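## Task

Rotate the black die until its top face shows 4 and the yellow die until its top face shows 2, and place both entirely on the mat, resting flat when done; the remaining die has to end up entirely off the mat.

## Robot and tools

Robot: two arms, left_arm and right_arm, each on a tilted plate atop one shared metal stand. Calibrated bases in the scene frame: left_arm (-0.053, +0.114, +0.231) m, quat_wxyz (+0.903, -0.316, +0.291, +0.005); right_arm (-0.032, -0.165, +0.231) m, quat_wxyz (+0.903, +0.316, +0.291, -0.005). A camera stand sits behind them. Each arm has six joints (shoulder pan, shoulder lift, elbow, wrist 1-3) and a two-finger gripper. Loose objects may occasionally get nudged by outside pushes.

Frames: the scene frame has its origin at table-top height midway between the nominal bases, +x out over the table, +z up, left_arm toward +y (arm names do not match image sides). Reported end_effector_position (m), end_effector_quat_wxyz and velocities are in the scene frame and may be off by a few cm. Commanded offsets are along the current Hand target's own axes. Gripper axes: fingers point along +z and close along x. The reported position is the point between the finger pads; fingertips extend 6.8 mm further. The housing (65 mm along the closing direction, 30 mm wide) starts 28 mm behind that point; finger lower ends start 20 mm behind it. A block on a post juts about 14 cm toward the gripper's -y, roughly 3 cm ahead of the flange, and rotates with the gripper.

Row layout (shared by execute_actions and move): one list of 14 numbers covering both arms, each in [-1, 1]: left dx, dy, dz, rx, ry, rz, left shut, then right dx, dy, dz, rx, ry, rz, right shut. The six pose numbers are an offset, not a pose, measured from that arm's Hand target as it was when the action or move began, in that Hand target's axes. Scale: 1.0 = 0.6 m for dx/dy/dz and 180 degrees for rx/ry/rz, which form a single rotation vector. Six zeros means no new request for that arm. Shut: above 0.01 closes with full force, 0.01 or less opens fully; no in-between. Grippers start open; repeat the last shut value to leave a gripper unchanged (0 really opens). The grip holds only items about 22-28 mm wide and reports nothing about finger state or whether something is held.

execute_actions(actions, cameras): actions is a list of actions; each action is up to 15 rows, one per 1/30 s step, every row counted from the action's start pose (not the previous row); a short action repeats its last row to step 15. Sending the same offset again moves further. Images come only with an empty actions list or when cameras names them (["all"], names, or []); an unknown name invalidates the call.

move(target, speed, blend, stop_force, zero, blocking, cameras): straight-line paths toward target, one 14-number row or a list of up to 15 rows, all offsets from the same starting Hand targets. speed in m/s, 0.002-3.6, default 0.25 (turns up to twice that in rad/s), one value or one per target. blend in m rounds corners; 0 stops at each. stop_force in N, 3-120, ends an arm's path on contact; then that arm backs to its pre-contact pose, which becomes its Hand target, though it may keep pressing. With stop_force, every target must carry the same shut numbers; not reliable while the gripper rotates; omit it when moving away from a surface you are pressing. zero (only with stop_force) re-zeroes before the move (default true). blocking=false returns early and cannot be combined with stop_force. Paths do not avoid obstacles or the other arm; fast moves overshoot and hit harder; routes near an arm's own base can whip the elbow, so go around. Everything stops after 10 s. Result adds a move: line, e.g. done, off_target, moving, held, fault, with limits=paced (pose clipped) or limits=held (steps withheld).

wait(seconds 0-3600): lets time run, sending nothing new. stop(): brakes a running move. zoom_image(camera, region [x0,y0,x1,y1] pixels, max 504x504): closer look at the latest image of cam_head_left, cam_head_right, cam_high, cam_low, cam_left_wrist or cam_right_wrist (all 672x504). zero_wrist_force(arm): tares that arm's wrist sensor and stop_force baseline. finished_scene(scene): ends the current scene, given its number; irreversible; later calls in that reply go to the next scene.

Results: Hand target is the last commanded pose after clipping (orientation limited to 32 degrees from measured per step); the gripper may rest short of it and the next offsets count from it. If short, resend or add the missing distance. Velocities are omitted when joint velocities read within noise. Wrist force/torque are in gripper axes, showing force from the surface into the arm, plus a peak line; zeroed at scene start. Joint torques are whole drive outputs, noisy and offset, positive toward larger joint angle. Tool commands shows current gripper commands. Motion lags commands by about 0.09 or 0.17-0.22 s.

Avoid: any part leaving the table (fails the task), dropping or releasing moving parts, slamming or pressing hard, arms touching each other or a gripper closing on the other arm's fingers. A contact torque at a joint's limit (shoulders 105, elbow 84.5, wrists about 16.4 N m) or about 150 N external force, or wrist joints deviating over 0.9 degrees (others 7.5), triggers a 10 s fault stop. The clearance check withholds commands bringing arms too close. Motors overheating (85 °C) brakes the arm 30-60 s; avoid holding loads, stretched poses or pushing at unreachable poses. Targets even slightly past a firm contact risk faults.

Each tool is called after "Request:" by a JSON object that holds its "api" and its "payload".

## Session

Request:
{"api": "execute_actions", "payload": {"actions": []}}

Request:
{"api": "zoom_image", "payload": {"camera": "cam_low", "region": [100, 250, 500, 350]}}

Scene clock: 0.00 s.
left_arm: end_effector_position=(+0.4842, -0.1173, +0.1626) end_effector_quat_wxyz=(+0.255, +0.895, +0.330, +0.160) | right_arm: end_effector_position=(+0.9902, -0.1381, +0.2427) end_effector_quat_wxyz=(+0.101, -0.521, +0.836, -0.139)
Joint positions: left_arm=[-0.954 -0.96 2.259 2.689 -0.696 0.573] | right_arm=[3.76 -2.373 -0.569 -1.129 0.46 -2.562]
Joint velocities: within noise
Joint torques (N m): no reading
Motor temperatures (°C): left_arm=[29 29 32 36 34 41] | right_arm=[33 29 36 42 39 31]
Wrist force (N): no reading
Wrist torque (N m): no reading
Wrist force, peak (N): no reading
Hand target: left_arm +0.4842, -0.1173, +0.1626; +0.255, +0.895, +0.330, +0.160 | right_arm +0.9902, -0.1381, +0.2427; +0.101, -0.521, +0.836, -0.139
Tool commands: left_gripper/shut=+0.0 right_gripper/shut=+0.0

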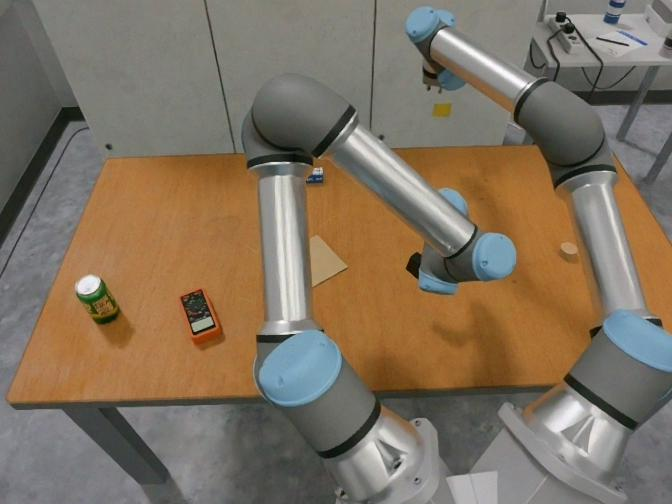

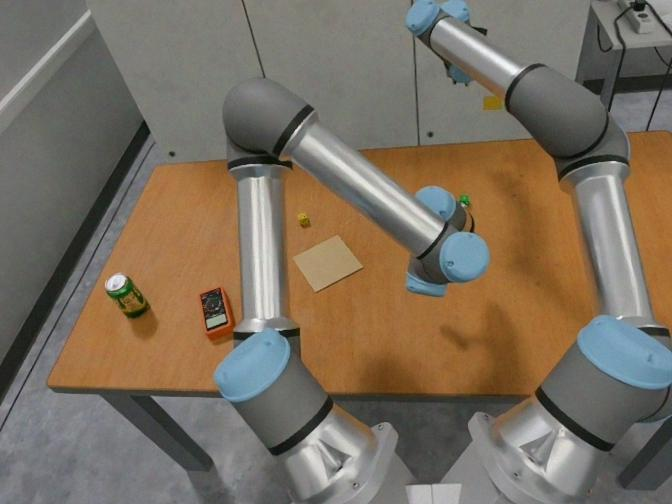

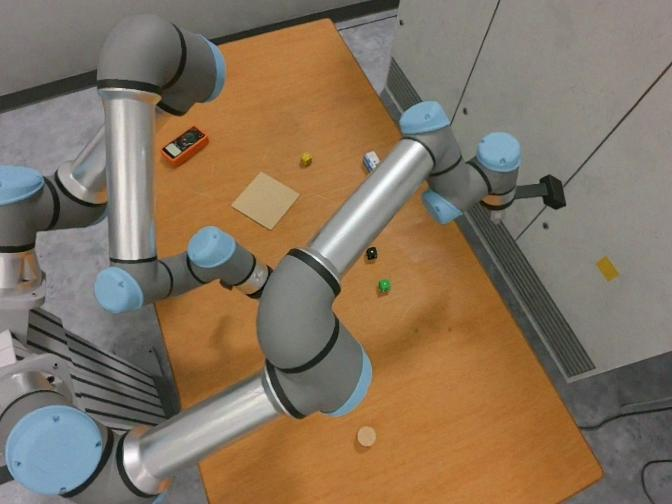

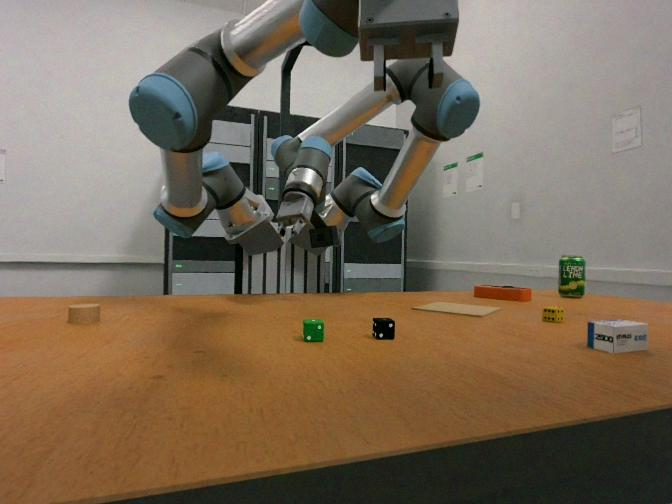

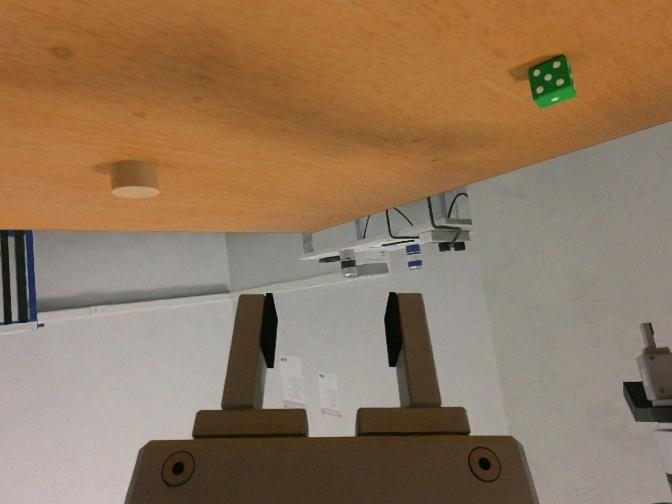

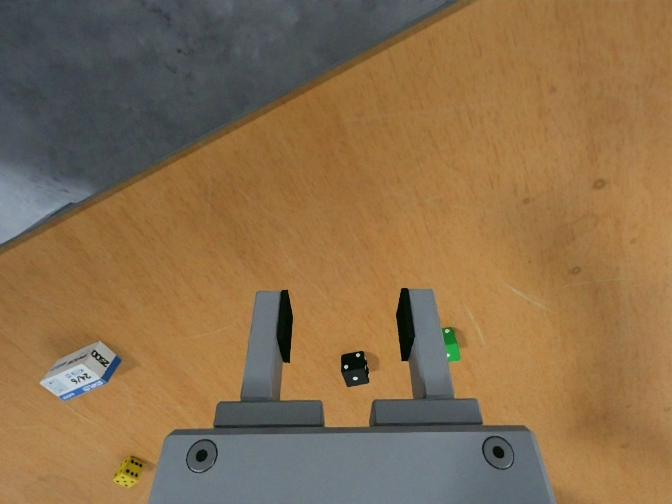

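Scaled by 1.260 from the camera's image (finer frame: 960x720).

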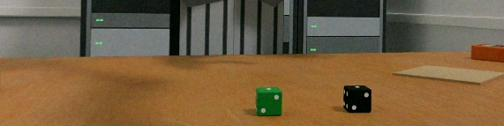

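Request:
{"api": "zoom_image", "payload": {"camera": "cam_right_wrist", "region": [325, 335, 385, 395]}}

Request:
{"api": "zoom_image", "payload": {"camera": "cam_right_wrist", "region": [100, 445, 160, 495]}}

Request:
{"api": "zoom_image", "payload": {"camera": "cam_low", "region": [360, 300, 600, 360]}}

Request:
{"api": "zoom_image", "payload": {"camera": "cam_high", "region": [290, 140, 400, 310]}}

Scaled by 8.400 from the camera's image (finer frame: 960x720).

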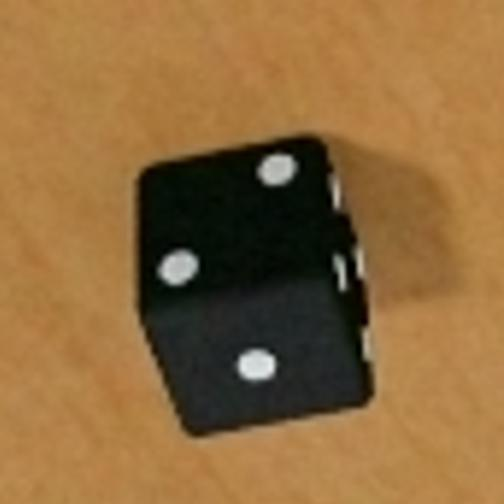

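Scaled by 8.400 from the camera's image (finer frame: 960x720).

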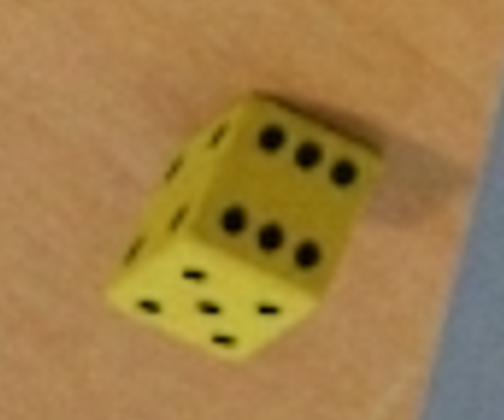

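Scaled by 2.100 from the camera's image (finer frame: 960x720).

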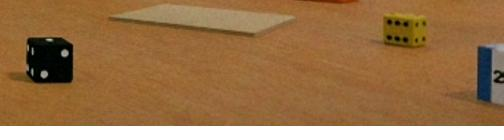

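Scaled by 2.965 from the camera's image (finer frame: 960x720).

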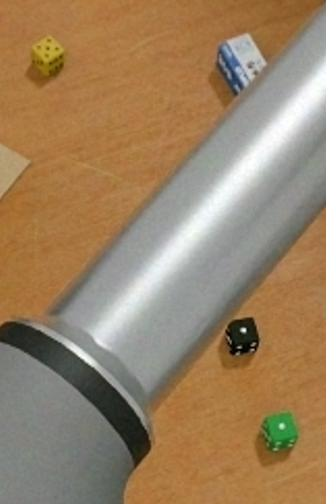

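Request:
{"api": "move", "payload": {"target": [[0.492,-0.298,-0.643,0,0,0,0,0,0,0,0,0,0,0],[0.492,-0.298,-0.643,0,0,0,0,-0.428,0.66,-0.15,-0.1,-0.0612,-0.3913,0]], "speed": [0.5,0.4], "blend": [0.05,0], "cameras": ["cam_right_wrist","cam_head_right","cam_high"]}}

Scene clock: 11.60 s.
left_arm: end_effector_position=(+0.4361, +0.3319, +0.4126) end_effector_quat_wxyz=(+0.196, +0.916, +0.333, +0.110) | right_arm: end_effector_position=(+0.7400, +0.2698, +0.1996) end_effector_quat_wxyz=(+0.000, +0.924, -0.382, +0.000)
Joint positions: left_arm=[-2.069 -2.539 1.773 6.28 -0.927 -1.246] | right_arm=[4.048 -2.646 -0.726 -1.532 0.696 -2.943]
Joint torques (N m): left_arm=[-17.57 57.43 -9.07 0.43 -0.85 -1.16] | right_arm=[67.97 15.75 27.77 -0.21 2.72 2.33]
Wrist force (N): left_arm=[-0.2 0.3 -0.1] | right_arm=[0.0 0.2 0.4]
Wrist torque (N m): left_arm=[0.01 -0.02 0.10] | right_arm=[0.08 0.02 0.13]
Wrist force, peak (N): left_arm=[3.0 0.5 -0.7] | right_arm=[-1.4 0.0 0.2]
Hand target: left_arm +0.4342, +0.3330, +0.4130; +0.255, +0.895, +0.330, +0.160 | right_arm +0.7400, +0.2698, +0.1996; +0.000, +0.924, -0.382, +0.000
Off the commanded pose: left_arm 0.002 m, 9 deg | right_arm 0.000 m, 0 deg.
move: off_target (left_arm)
Images, in order (width x height): cam_head_right 672x504, cam_high 672x504, cam_right_wrist 672x504.

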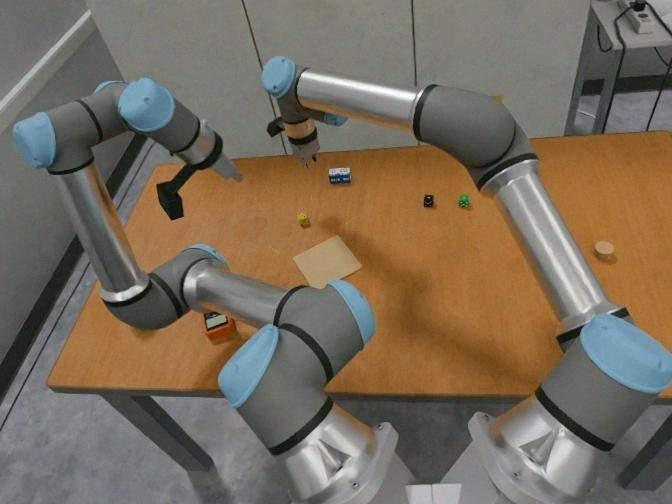

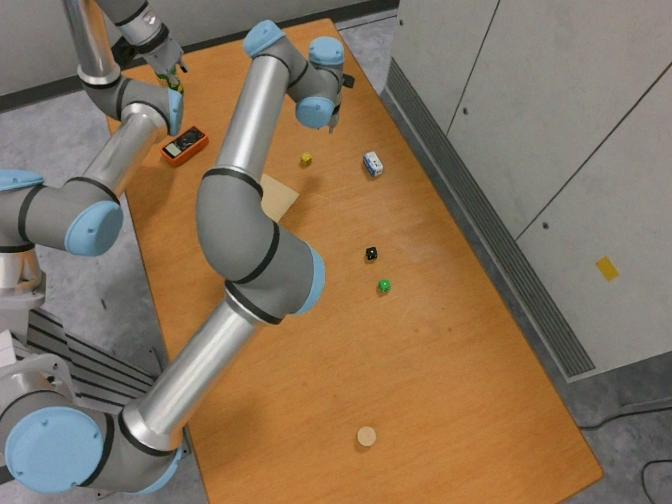

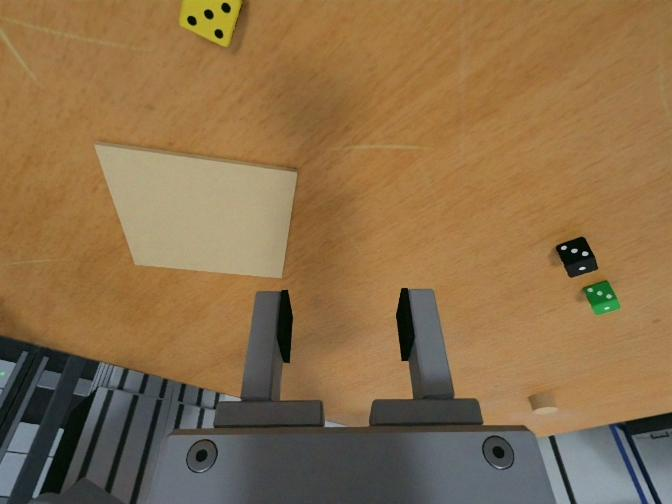

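Request:
{"api": "move", "payload": {"target": [0,0,0,0,0,0,0,-0.111,-0.028,0.2,0,0,-0.3556,0], "cameras": ["cam_right_wrist"]}}

Scene clock: 15.67 s.
left_arm: end_effector_position=(+0.4361, +0.3319, +0.4126) end_effector_quat_wxyz=(+0.196, +0.916, +0.333, +0.110) | right_arm: end_effector_position=(+0.7048, +0.3286, +0.0796) end_effector_quat_wxyz=(+0.000, +0.986, +0.166, +0.000)
Joint positions: left_arm=[-2.07 -2.539 1.773 6.28 -0.927 -1.246] | right_arm=[3.988 -2.843 -0.683 -1.305 0.687 -4.153]
Joint torques (N m): left_arm=[-17.83 59.28 -9.51 0.17 -1.08 -1.35] | right_arm=[30.03 19.04 -0.26 3.5 2.28 -2.44]
Wrist force (N): left_arm=[-0.3 0.5 -0.1] | right_arm=[-0.1 0.6 0.1]
Wrist torque (N m): left_arm=[0.03 -0.01 0.11] | right_arm=[0.11 0.06 0.13]
Wrist force, peak (N): left_arm=[-0.3 0.6 0.2] | right_arm=[-0.3 0.7 0.5]
Hand target: left_arm +0.4361, +0.3319, +0.4126; +0.196, +0.916, +0.333, +0.110 (not the last commanded pose) | right_arm +0.7047, +0.3286, +0.0796; +0.000, +0.986, +0.166, +0.000
Off the commanded pose: left_arm 0.002 m, 9 deg | right_arm 0.000 m, 0 deg.
move: done

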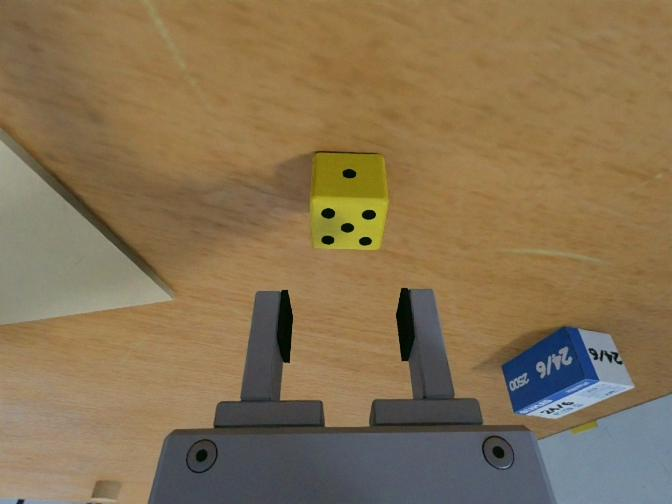

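Request:
{"api": "move", "payload": {"target": [0,0,0,0,0,0,0,0.0035,0.033,0.058,0,0,0,0], "cameras": ["cam_right_wrist"]}}

Scene clock: 17.17 s.
left_arm: end_effector_position=(+0.4361, +0.3319, +0.4126) end_effector_quat_wxyz=(+0.196, +0.916, +0.333, +0.110) | right_arm: end_effector_position=(+0.7131, +0.3106, +0.0448) end_effector_quat_wxyz=(+0.000, +0.986, +0.166, +0.000)
Joint positions: left_arm=[-2.07 -2.539 1.773 6.28 -0.927 -1.246] | right_arm=[3.943 -2.849 -0.704 -1.224 0.683 -4.223]
Joint torques (N m): left_arm=[-17.52 57.74 -10.06 0.14 -1.32 -1.71] | right_arm=[29.53 18.78 10.45 3.52 -2.08 -2.51]
Wrist force (N): left_arm=[0.1 0.3 -0.1] | right_arm=[-0.1 0.2 0.3]
Wrist torque (N m): left_arm=[0.01 -0.05 0.11] | right_arm=[0.07 0.06 0.13]
Wrist force, peak (N): left_arm=[-0.2 0.7 0.0] | right_arm=[-0.1 0.8 1.1]
Hand target: left_arm +0.4361, +0.3319, +0.4126; +0.196, +0.916, +0.333, +0.110 | right_arm +0.7132, +0.3106, +0.0448; +0.000, +0.986, +0.166, +0.000
Off the commanded pose: left_arm 0.000 m, 0 deg | right_arm 0.000 m, 0 deg.
move: done

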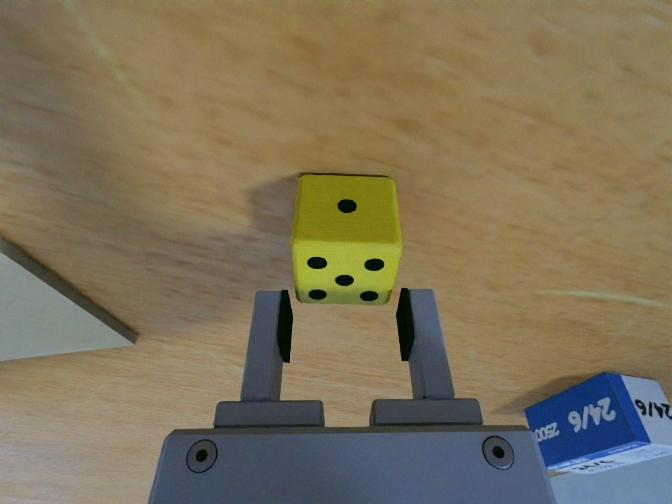

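Request:
{"api": "move", "payload": {"target": [[0,0,0,0,0,0,0,0,0.004,0,-0.111,0,0,0],[0,0,0,0,0,0,0,0,0.004,0.0345,-0.111,0,0,0]], "speed": [0.25,0.05], "cameras": ["cam_right_wrist","cam_low"]}}

Request:
{"api": "zoom_image", "payload": {"camera": "cam_low", "region": [490, 240, 610, 340]}}

Scene clock: 20.27 s.
left_arm: end_effector_position=(+0.4361, +0.3319, +0.4126) end_effector_quat_wxyz=(+0.196, +0.916, +0.333, +0.110) | right_arm: end_effector_position=(+0.7140, +0.3083, +0.0242) end_effector_quat_wxyz=(+0.172, +0.971, +0.163, +0.029)
Joint positions: left_arm=[-2.07 -2.539 1.773 6.28 -0.927 -1.246] | right_arm=[3.955 -3.049 -0.344 -1.828 0.41 -3.832]
Joint torques (N m): left_arm=[-19.62 57.63 -8.4 0.05 -0.97 -1.19] | right_arm=[31.35 18.5 25.6 3.69 -2.73 -2.41]
Wrist force (N): left_arm=[0.1 0.3 0.0] | right_arm=[-0.2 1.3 0.4]
Wrist torque (N m): left_arm=[0.01 -0.05 0.10] | right_arm=[0.21 0.04 0.17]
Wrist force, peak (N): left_arm=[-0.2 0.7 -0.1] | right_arm=[-0.4 1.7 0.9]
Hand target: left_arm +0.4361, +0.3319, +0.4126; +0.196, +0.916, +0.333, +0.110 | right_arm +0.7140, +0.3083, +0.0241; +0.172, +0.971, +0.163, +0.029
Off the commanded pose: left_arm 0.000 m, 0 deg | right_arm 0.000 m, 0 deg.
move: done
Images, in order (width x height): cam_low 672x504, cam_right_wrist 672x504.

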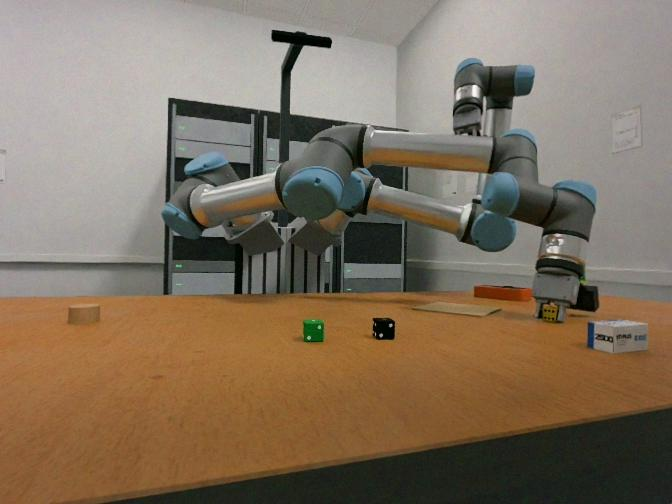

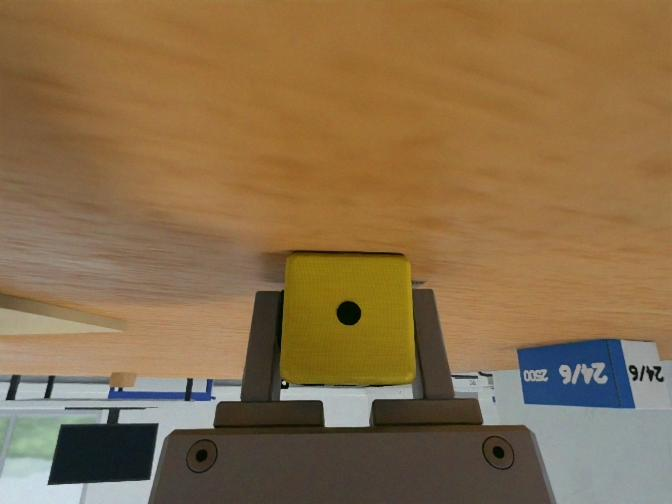

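Scaled by 4.200 from the camera's image (finer frame: 960x720).

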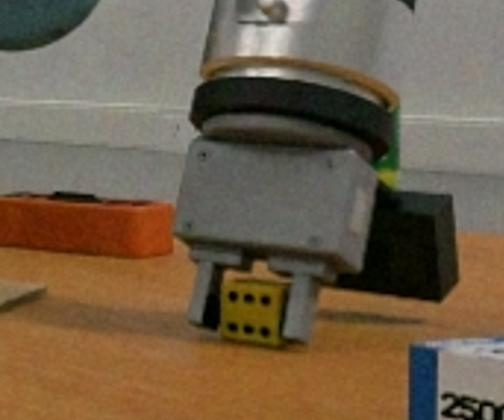

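Request:
{"api": "move", "payload": {"target": [[0,0,0,0,0,0,0,0,0,0,0,0,0,1],[0,0,0,0,0,0,0,0,0.057,-0.157,0,0,0,1],[0,0,0,0,0,0,0,-0.521,0.434,0.023,0.483,0.091,0.195,1]], "speed": [0.1,0.2,0.4], "blend": [0,0.03,0], "cameras": ["cam_right_wrist","cam_low"]}}

Scene clock: 25.57 s.
left_arm: end_effector_position=(+0.4361, +0.3319, +0.4126) end_effector_quat_wxyz=(+0.196, +0.916, +0.333, +0.110) | right_arm: end_effector_position=(+0.5001, -0.0295, +0.1004) end_effector_quat_wxyz=(-0.568, +0.812, -0.113, +0.079)
Joint positions: left_arm=[-2.07 -2.539 1.773 6.28 -0.927 -1.246] | right_arm=[3.518 -2.104 -2.278 0.55 1.911 -4.381]
Joint torques (N m): left_arm=[-17.82 57.73 -9.2 0.18 -1.19 -1.62] | right_arm=[6.97 7.47 -8.16 3.72 4.28 2.3]
Wrist force (N): left_arm=[-0.4 0.4 -0.1] | right_arm=[0.9 -0.5 0.9]
Wrist torque (N m): left_arm=[0.02 -0.01 0.10] | right_arm=[-0.33 -0.15 0.00]
Wrist force, peak (N): left_arm=[-0.3 0.7 -0.1] | right_arm=[-0.5 0.8 2.7]
Hand target: left_arm +0.4361, +0.3319, +0.4126; +0.196, +0.916, +0.333, +0.110 | right_arm +0.5001, -0.0295, +0.1004; -0.568, +0.811, -0.113, +0.079
Off the commanded pose: left_arm 0.000 m, 0 deg | right_arm 0.000 m, 0 deg.
move: done
Images, in order (width x height): cam_low 672x504, cam_right_wrist 672x504.

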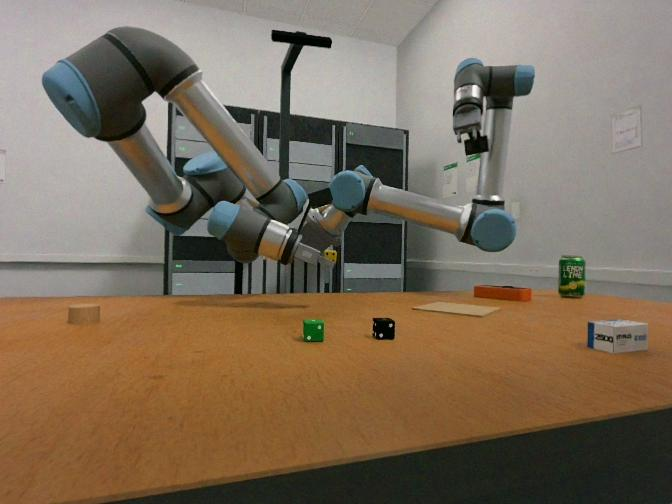

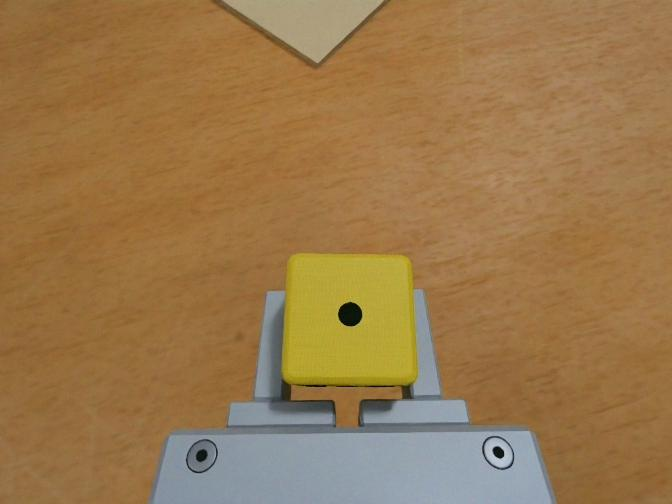

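Request:
{"api": "move", "payload": {"target": [0,0,0,0,0,0,0,0,0.105,0.038,0,0,0,1]}}

Request:
{"api": "move", "payload": {"target": [0,0,0,0,0,0,0,0,0.042,0.0153,0,0,0,1], "speed": 0.015, "stop_force": 6}}

Request:
{"api": "move", "payload": {"target": [[0,0,0,0,0,0,0,0,0,0,0,0,0,0],[0,0,0,0,0,0,0,0,0,-0.1,0,0,0,0],[0,0,0,0,0,0,0,0,-0.14,-0.15,-0.1,0,0,0],[0,0,0,0,0,0,0,0,-0.055,-0.023,-0.389,0,0,0]], "speed": [0.1,0.15,0.25,0.25], "blend": [0,0.01,0.03,0], "cameras": ["cam_right_wrist","cam_low"]}}

Scene clock: 27.70 s.
left_arm: end_effector_position=(+0.4361, +0.3319, +0.4126) end_effector_quat_wxyz=(+0.196, +0.916, +0.333, +0.110) | right_arm: end_effector_position=(+0.5000, -0.0297, +0.0335) end_effector_quat_wxyz=(-0.568, +0.811, -0.113, +0.079)
Joint positions: left_arm=[-2.07 -2.539 1.773 6.28 -0.927 -1.246] | right_arm=[3.406 -2.249 -2.177 0.565 1.996 -4.459]
Joint torques (N m): left_arm=[-19.02 58.12 -9.42 0.2 -1.22 -1.28] | right_arm=[8.05 10.63 7.31 0.07 3.96 -2.3]
Wrist force (N): left_arm=[-0.1 0.6 0.2] | right_arm=[0.7 -0.5 0.8]
Wrist torque (N m): left_arm=[0.03 -0.03 0.11] | right_arm=[-0.31 -0.12 0.01]
Wrist force, peak (N): left_arm=[-0.1 0.5 0.4] | right_arm=[0.9 -2.3 0.4]
Hand target: left_arm +0.4361, +0.3319, +0.4126; +0.196, +0.916, +0.333, +0.110 | right_arm +0.5000, -0.0297, +0.0334; -0.568, +0.811, -0.113, +0.079
Off the commanded pose: left_arm 0.000 m, 0 deg | right_arm 0.000 m, 0 deg.
move: done

Scene clock: 30.13 s.
left_arm: end_effector_position=(+0.4361, +0.3319, +0.4126) end_effector_quat_wxyz=(+0.196, +0.916, +0.333, +0.110) | right_arm: end_effector_position=(+0.5000, -0.0297, +0.0156) end_effector_quat_wxyz=(-0.568, +0.811, -0.113, +0.079)
Joint positions: left_arm=[-2.07 -2.539 1.773 6.28 -0.927 -1.246] | right_arm=[3.379 -2.286 -2.146 0.563 2.017 -4.479]
Joint torques (N m): left_arm=[-17.44 58.26 -8.93 0.32 -1.03 -1.37] | right_arm=[29.9 52.66 -11.98 2.98 -2.04 2.16]
Wrist force (N): left_arm=[0.0 0.4 0.1] | right_arm=[-0.8 -5.5 -0.2]
Wrist torque (N m): left_arm=[0.02 -0.04 0.11] | right_arm=[-0.32 -0.11 -0.06]
Wrist force, peak (N): left_arm=[-0.4 0.7 0.1] | right_arm=[0.8 -8.4 -4.5]
Hand target: left_arm +0.4361, +0.3319, +0.4126; +0.196, +0.916, +0.333, +0.110 | right_arm +0.5000, -0.0297, +0.0156; -0.568, +0.811, -0.113, +0.079 (not the last commanded pose)
Off the commanded pose: left_arm 0.000 m, 0 deg | right_arm 0.009 m, 0 deg.
move: contact (right_arm)

Scene clock: 34.27 s.
left_arm: end_effector_position=(+0.4361, +0.3319, +0.4126) end_effector_quat_wxyz=(+0.196, +0.916, +0.333, +0.110) | right_arm: end_effector_position=(+0.4996, -0.0313, +0.0513) end_effector_quat_wxyz=(+0.000, +0.990, -0.138, +0.000)
Joint positions: left_arm=[-2.07 -2.539 1.773 6.28 -0.927 -1.246] | right_arm=[3.853 -2.033 -2.145 -0.488 0.682 -3.756]
Joint torques (N m): left_arm=[-18.26 57.31 -8.27 0.26 -0.99 -1.43] | right_arm=[38.33 3.77 18.45 0.04 -2.14 2.74]
Wrist force (N): left_arm=[-0.3 0.1 0.0] | right_arm=[-0.2 0.9 -0.2]
Wrist torque (N m): left_arm=[-0.01 -0.01 0.10] | right_arm=[0.14 0.04 -0.06]
Wrist force, peak (N): left_arm=[-0.2 0.7 -0.2] | right_arm=[-1.1 -6.1 -1.1]
Hand target: left_arm +0.4361, +0.3319, +0.4126; +0.196, +0.916, +0.333, +0.110 | right_arm +0.4996, -0.0313, +0.0513; +0.000, +0.990, -0.138, +0.000
Off the commanded pose: left_arm 0.000 m, 0 deg | right_arm 0.000 m, 0 deg.
move: done
Images, in order (width x height): cam_low 672x504, cam_right_wrist 672x504.

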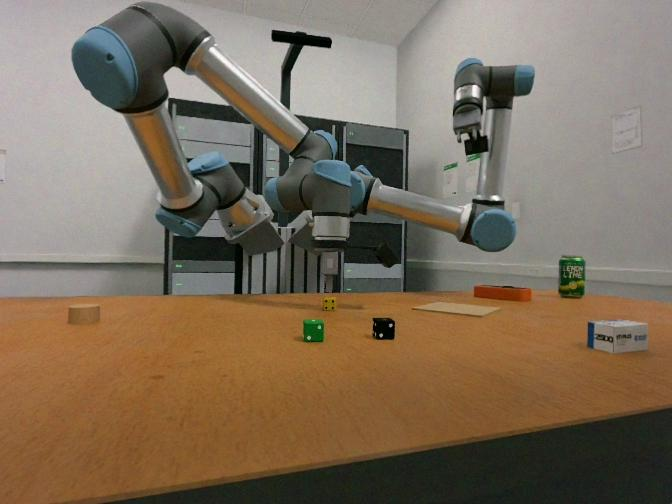

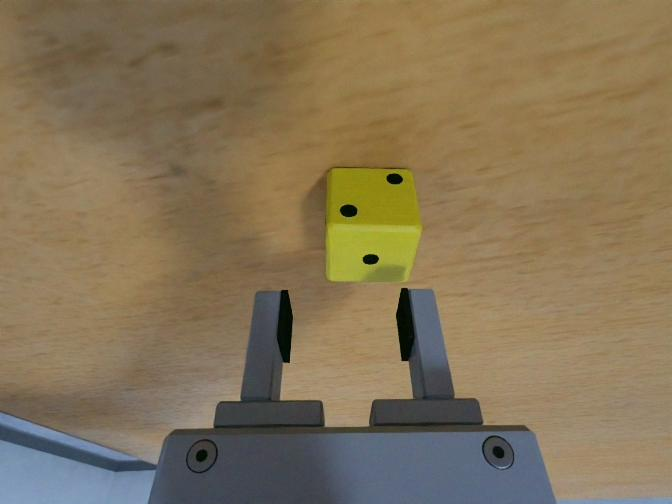

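Request:
{"api": "move", "payload": {"target": [[0,0,0,0,0,0,0,0.0117,0.0083,0,-0.111,0,0,0],[0,0,0,0,0,0,0,0.0117,0.0083,0.035,-0.111,0,0,0]], "speed": [0.25,0.06], "cameras": ["cam_right_wrist"]}}

Scene clock: 37.97 s.
left_arm: end_effector_position=(+0.4361, +0.3319, +0.4126) end_effector_quat_wxyz=(+0.196, +0.916, +0.333, +0.110) | right_arm: end_effector_position=(+0.5049, -0.0380, +0.0303) end_effector_quat_wxyz=(+0.172, +0.975, -0.136, -0.024)
Joint positions: left_arm=[-2.07 -2.539 1.773 6.28 -0.927 -1.246] | right_arm=[3.841 -2.111 -1.941 -1.162 0.542 -3.309]
Joint torques (N m): left_arm=[-18.62 56.85 -10.34 0.49 -1 -1.56] | right_arm=[13.36 5.21 19.83 3.14 -2.33 -2.63]
Wrist force (N): left_arm=[-0.2 0.4 -0.1] | right_arm=[-0.1 1.8 0.0]
Wrist torque (N m): left_arm=[0.02 -0.02 0.11] | right_arm=[0.23 0.04 0.15]
Wrist force, peak (N): left_arm=[-0.1 0.7 0.1] | right_arm=[-0.2 2.2 0.2]
Hand target: left_arm +0.4361, +0.3319, +0.4126; +0.196, +0.916, +0.333, +0.110 | right_arm +0.5049, -0.0380, +0.0303; +0.172, +0.975, -0.136, -0.024
Off the commanded pose: left_arm 0.000 m, 0 deg | right_arm 0.000 m, 0 deg.
move: done

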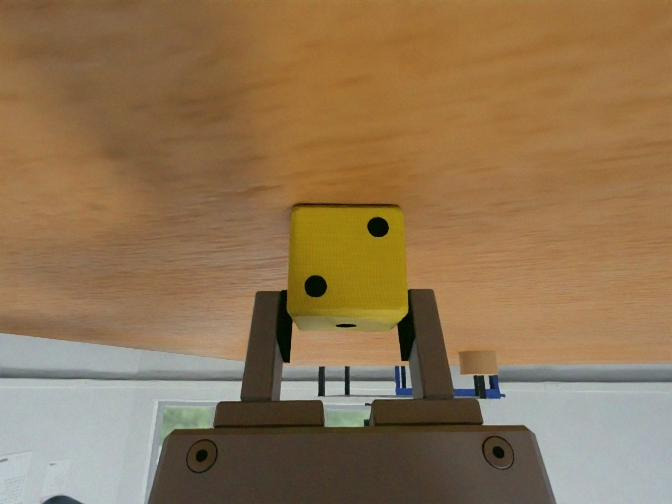

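Request:
{"api": "move", "payload": {"target": [[0,0,0,0,0,0,0,0,-0.0084,0.0232,0,0,0,0],[0,0,0,0,0,0,0,0,-0.0084,0.0232,0,0,0,1],[0,0,0,0,0,0,0,0,0.0485,-0.133,0,0,0,1],[0,0,0,0,0,0,0,-0.0605,-0.4875,-0.284,0.496,-0.042,-0.0895,1]], "speed": [0.06,0.1,0.2,0.4], "blend": [0,0,0.03,0], "cameras": ["cam_right_wrist","cam_low","cam_high"]}}

Scene clock: 43.40 s.
left_arm: end_effector_position=(+0.4361, +0.3319, +0.4126) end_effector_quat_wxyz=(+0.196, +0.916, +0.333, +0.110) | right_arm: end_effector_position=(+0.5613, +0.2923, +0.0902) end_effector_quat_wxyz=(-0.573, +0.820, +0.001, -0.001)
Joint positions: left_arm=[-2.07 -2.539 1.773 6.28 -0.927 -1.246] | right_arm=[3.816 -2.597 -1.593 0.161 1.791 -4.327]
Joint torques (N m): left_arm=[-17.94 57.06 -10.29 0.46 -1.01 -1.4] | right_arm=[21.55 12.76 16.67 0.13 4.01 -2.74]
Wrist force (N): left_arm=[-0.5 0.7 0.2] | right_arm=[0.7 -0.9 1.0]
Wrist torque (N m): left_arm=[0.04 0.00 0.11] | right_arm=[-0.36 -0.15 0.02]
Wrist force, peak (N): left_arm=[-0.5 0.7 0.2] | right_arm=[-0.6 3.0 -2.1]
Hand target: left_arm +0.4361, +0.3319, +0.4126; +0.196, +0.916, +0.333, +0.110 | right_arm +0.5613, +0.2923, +0.0902; -0.573, +0.820, +0.001, -0.001
Off the commanded pose: left_arm 0.000 m, 0 deg | right_arm 0.000 m, 0 deg.
move: done
Images, in order (width x height): cam_high 672x504, cam_low 672x504, cam_right_wrist 672x504.

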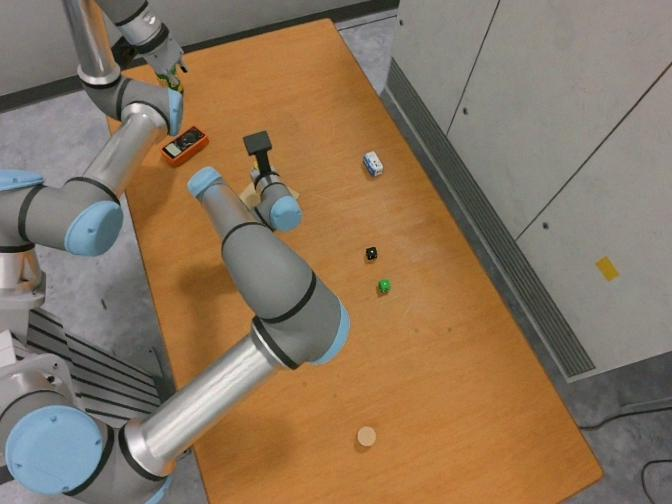

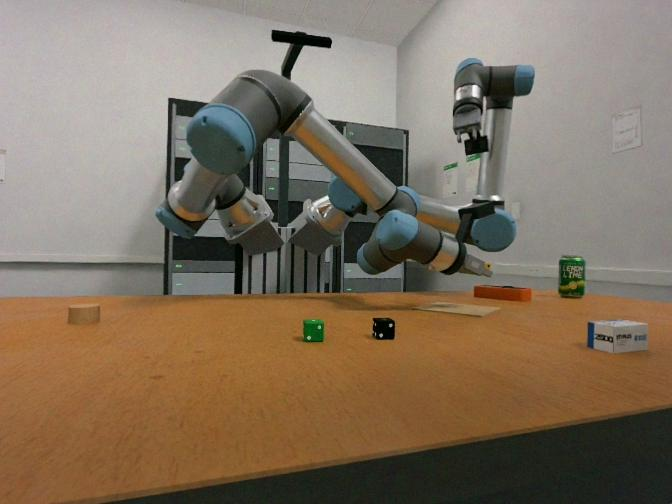

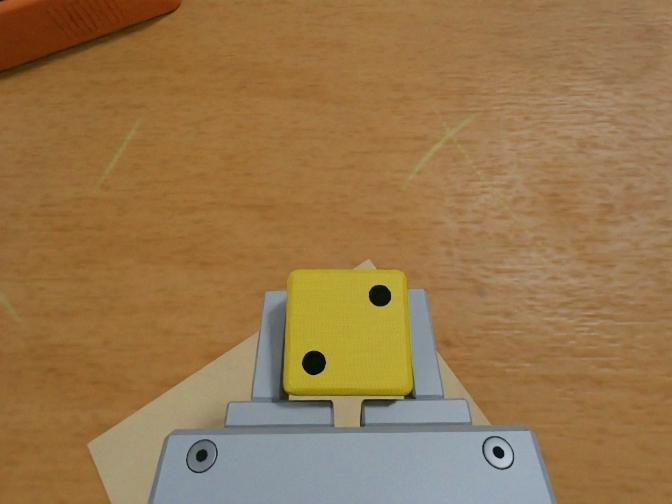

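Request:
{"api": "move", "payload": {"target": [0,0,0,0,0,0,0,0,0.094,0.02,0,0,0,1]}}

Request:
{"api": "move", "payload": {"target": [0,0,0,0,0,0,0,0,0.042,0.0153,0,0,0,1], "speed": 0.015, "stop_force": 6}}

Request:
{"api": "move", "payload": {"target": [[0,0,0,0,0,0,0,0,0,0,0,0,0,0],[0,0,0,0,0,0,0,0,0,-0.1,0,0,0,0],[0,0,0,0,0,0,0,0.033,-0.179,-0.385,-0.389,0,0,0],[0,0,0,0,0,0,0,0.233,-0.171,-0.506,-0.302,0.302,0.431,0],[0,0,0,0,0,0,0,0.343,0.017,-0.485,0,0.5736,0.8192,0]], "speed": [0.1,0.15,0.4,0.4,0.4], "blend": [0,0.01,0.04,0.04,0], "cameras": ["cam_right_wrist","cam_low","cam_head_right"]}}

Request:
{"api": "zoom_image", "payload": {"camera": "cam_low", "region": [400, 270, 520, 340]}}

Scene clock: 46.87 s.
left_arm: end_effector_position=(+0.4361, +0.3319, +0.4126) end_effector_quat_wxyz=(+0.196, +0.916, +0.333, +0.110) | right_arm: end_effector_position=(+0.5612, +0.2842, +0.0332) end_effector_quat_wxyz=(-0.573, +0.820, +0.001, -0.001)
Joint positions: left_arm=[-2.07 -2.539 1.773 6.28 -0.927 -1.246] | right_arm=[3.741 -2.669 -1.538 0.163 1.838 -4.388]
Joint torques (N m): left_arm=[-18.75 56.93 -9.33 0.27 -1.19 -1.32] | right_arm=[19.75 11.69 17.46 0.28 4.28 -2.58]
Wrist force (N): left_arm=[-0.1 0.5 0.2] | right_arm=[1.0 -1.0 1.0]
Wrist torque (N m): left_arm=[0.03 -0.03 0.10] | right_arm=[-0.38 -0.17 0.02]
Wrist force, peak (N): left_arm=[0.0 0.8 -0.2] | right_arm=[1.1 -2.1 1.3]
Hand target: left_arm +0.4361, +0.3319, +0.4126; +0.196, +0.916, +0.333, +0.110 | right_arm +0.5613, +0.2842, +0.0331; -0.573, +0.820, +0.001, -0.001
Off the commanded pose: left_arm 0.000 m, 0 deg | right_arm 0.000 m, 0 deg.
move: done

Scene clock: 48.80 s.
left_arm: end_effector_position=(+0.4361, +0.3319, +0.4126) end_effector_quat_wxyz=(+0.196, +0.916, +0.333, +0.110) | right_arm: end_effector_position=(+0.5612, +0.2842, +0.0239) end_effector_quat_wxyz=(-0.573, +0.820, +0.001, -0.001)
Joint positions: left_arm=[-2.07 -2.539 1.773 6.28 -0.927 -1.246] | right_arm=[3.73 -2.684 -1.525 0.162 1.845 -4.397]
Joint torques (N m): left_arm=[-16.86 55.9 -8.71 0.2 -0.92 -1.36] | right_arm=[50.03 57.02 -6.87 2.66 -2.13 2.34]
Wrist force (N): left_arm=[-0.1 0.3 0.2] | right_arm=[0.9 -6.5 1.3]
Wrist torque (N m): left_arm=[0.01 -0.03 0.11] | right_arm=[-0.37 -0.14 -0.07]
Wrist force, peak (N): left_arm=[-0.2 0.8 -0.1] | right_arm=[0.7 -8.6 -4.5]
Hand target: left_arm +0.4361, +0.3319, +0.4126; +0.196, +0.916, +0.333, +0.110 | right_arm +0.5612, +0.2842, +0.0239; -0.573, +0.820, +0.001, -0.001 (not the last commanded pose)
Off the commanded pose: left_arm 0.000 m, 0 deg | right_arm 0.018 m, 0 deg.
move: contact (right_arm)

Scene clock: 55.93 s.
left_arm: end_effector_position=(+0.4361, +0.3319, +0.4126) end_effector_quat_wxyz=(+0.196, +0.916, +0.333, +0.110) | right_arm: end_effector_position=(+0.7678, +0.0079, +0.1142) end_effector_quat_wxyz=(+0.000, -0.001, +1.000, -0.001)
Joint positions: left_arm=[-2.07 -2.539 1.773 6.28 -0.927 -1.246] | right_arm=[3.8 -2.226 -1.288 -1.089 0.686 -0.976]
Joint torques (N m): left_arm=[-17.54 56.8 -7.61 0.24 -0.97 -1.39] | right_arm=[19.02 13.53 25.03 0.01 -1.98 2.46]
Wrist force (N): left_arm=[-0.3 0.3 -0.1] | right_arm=[-0.1 0.5 -0.1]
Wrist torque (N m): left_arm=[0.00 -0.01 0.11] | right_arm=[0.12 0.02 -0.03]
Wrist force, peak (N): left_arm=[-0.2 0.7 -0.4] | right_arm=[-0.2 -7.4 -0.8]
Hand target: left_arm +0.4361, +0.3319, +0.4126; +0.196, +0.916, +0.333, +0.110 | right_arm +0.7678, +0.0079, +0.1142; +0.000, -0.001, +1.000, -0.001
Off the commanded pose: left_arm 0.000 m, 0 deg | right_arm 0.000 m, 0 deg.
move: done
Images, in order (width x height): cam_head_right 672x504, cam_low 672x504, cam_right_wrist 672x504.

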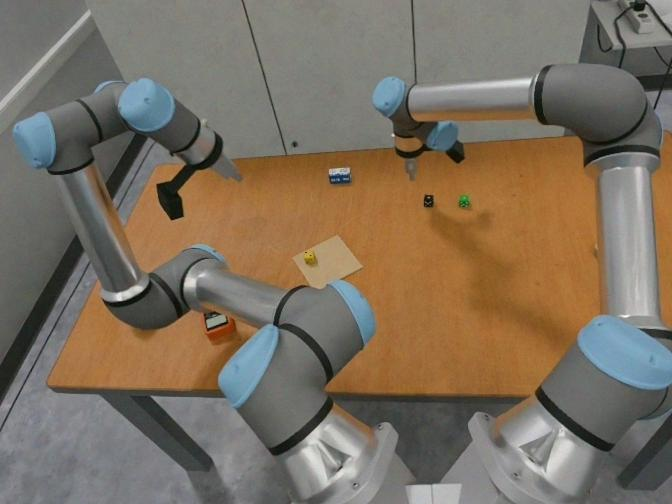

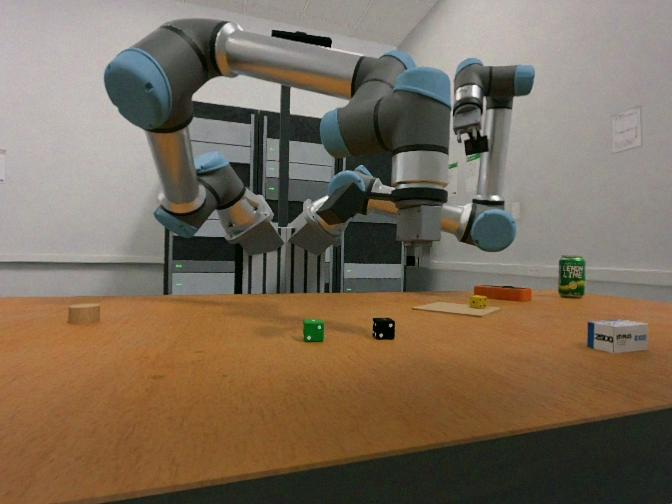

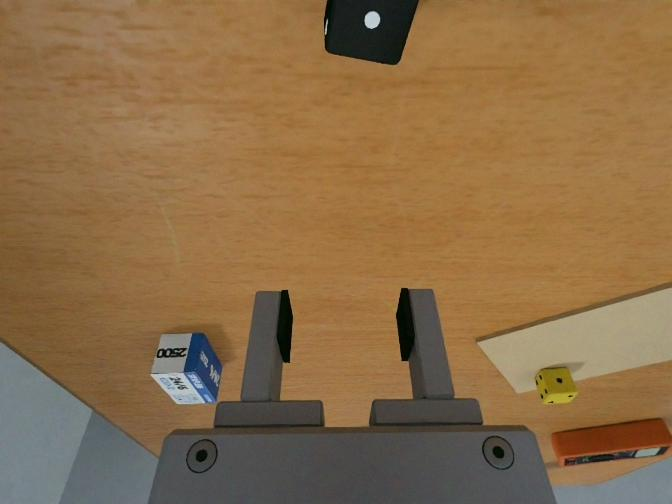

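Scaled by 4.200 from the camera's image (finer frame: 960x720).

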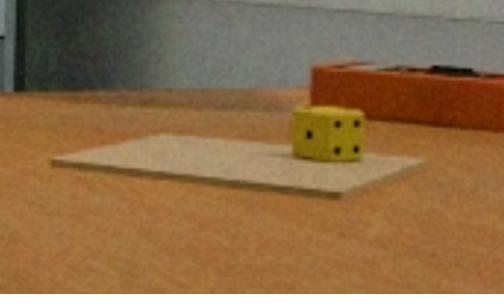

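Request:
{"api": "zoom_image", "payload": {"camera": "cam_head_right", "region": [280, 225, 380, 305]}}

Request:
{"api": "zoom_image", "payload": {"camera": "cam_right_wrist", "region": [310, 0, 430, 80]}}

Scaled by 5.040 from the camera's image (finer frame: 960x720).

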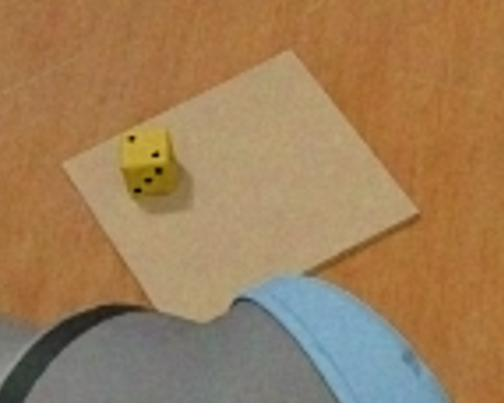

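Scaled by 4.200 from the camera's image (finer frame: 960x720).

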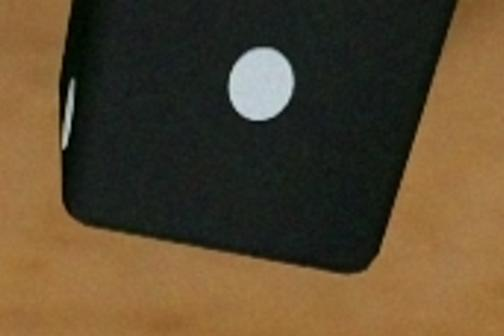

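Request:
{"api": "move", "payload": {"target": [0,0,0,0,0,0,0,0.012,-0.065,0.09,0,0,0.058,0], "cameras": ["cam_right_wrist"]}}

Request:
{"api": "zoom_image", "payload": {"camera": "cam_right_wrist", "region": [260, 100, 420, 300]}}

Scene clock: 58.13 s.
left_arm: end_effector_position=(+0.4361, +0.3319, +0.4126) end_effector_quat_wxyz=(+0.196, +0.916, +0.333, +0.110) | right_arm: end_effector_position=(+0.7606, -0.0312, +0.0603) end_effector_quat_wxyz=(+0.000, +0.090, +0.996, -0.001)
Joint positions: left_arm=[-2.07 -2.539 1.773 6.28 -0.927 -1.246] | right_arm=[3.716 -2.226 -1.358 -0.919 0.699 -0.925]
Joint torques (N m): left_arm=[-17.95 56.4 -9.06 0.15 -1.1 -1.43] | right_arm=[18.74 13.62 -2.75 3.22 2.44 -1.13]
Wrist force (N): left_arm=[-0.1 0.2 0.0] | right_arm=[-0.3 0.7 0.0]
Wrist torque (N m): left_arm=[0.01 -0.03 0.10] | right_arm=[0.12 0.07 -0.02]
Wrist force, peak (N): left_arm=[-0.1 0.6 -0.2] | right_arm=[-0.2 1.0 -0.8]
Hand target: left_arm +0.4361, +0.3319, +0.4126; +0.196, +0.916, +0.333, +0.110 | right_arm +0.7606, -0.0312, +0.0603; +0.000, +0.090, +0.996, -0.001
Off the commanded pose: left_arm 0.000 m, 0 deg | right_arm 0.000 m, 0 deg.
move: done

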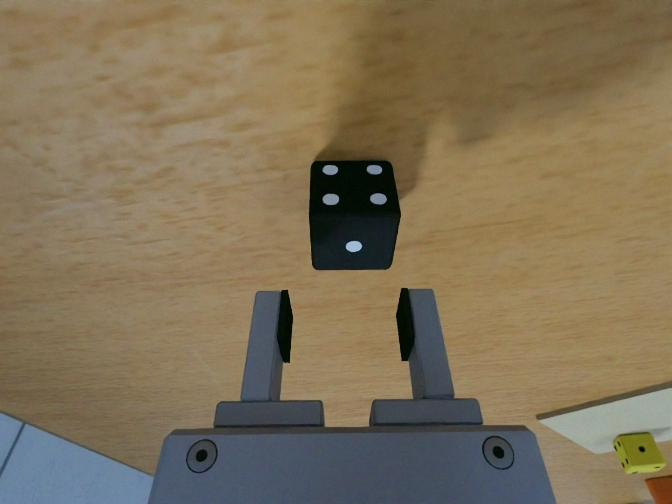

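Scaled by 2.520 from the camera's image (finer frame: 960x720).

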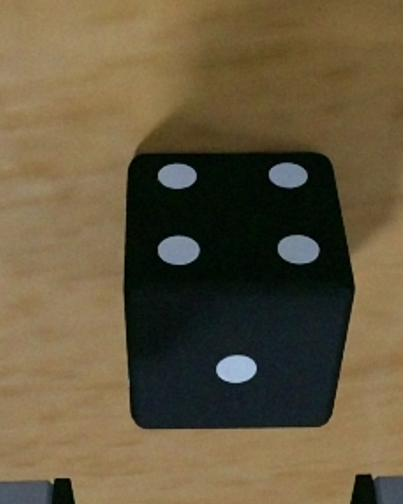

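Request:
{"api": "move", "payload": {"target": [[0,0,0,0,0,0,0,0.005,0.0105,0,-0.111,0,0,0],[0,0,0,0,0,0,0,0.005,0.0105,0.048,-0.111,0,0,0]], "speed": [0.25,0.08], "cameras": ["cam_right_wrist"]}}

Scene clock: 61.03 s.
left_arm: end_effector_position=(+0.4361, +0.3319, +0.4126) end_effector_quat_wxyz=(+0.196, +0.916, +0.333, +0.110) | right_arm: end_effector_position=(+0.7588, -0.0245, +0.0316) end_effector_quat_wxyz=(+0.015, +0.089, +0.981, +0.172)
Joint positions: left_arm=[-2.07 -2.539 1.773 6.28 -0.927 -1.246] | right_arm=[3.626 -2.225 -1.437 -0.544 1.037 -1.184]
Joint torques (N m): left_arm=[-16.75 57.23 -9.07 0.06 -1.16 -1.3] | right_arm=[15.44 15.68 21.54 4.08 3.14 -2.58]
Wrist force (N): left_arm=[0.0 0.3 0.4] | right_arm=[0.0 1.9 0.2]
Wrist torque (N m): left_arm=[0.02 -0.03 0.10] | right_arm=[0.23 0.04 0.19]
Wrist force, peak (N): left_arm=[-0.5 0.5 -0.1] | right_arm=[0.0 2.0 0.2]
Hand target: left_arm +0.4361, +0.3319, +0.4126; +0.196, +0.916, +0.333, +0.110 | right_arm +0.7588, -0.0245, +0.0315; +0.015, +0.089, +0.981, +0.172
Off the commanded pose: left_arm 0.000 m, 0 deg | right_arm 0.000 m, 0 deg.
move: done

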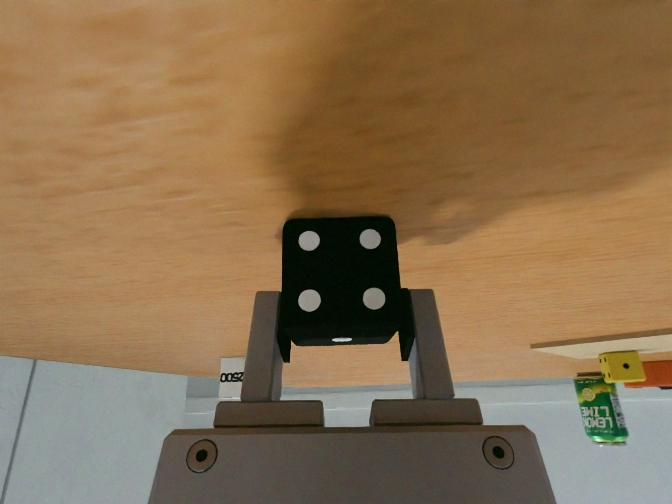

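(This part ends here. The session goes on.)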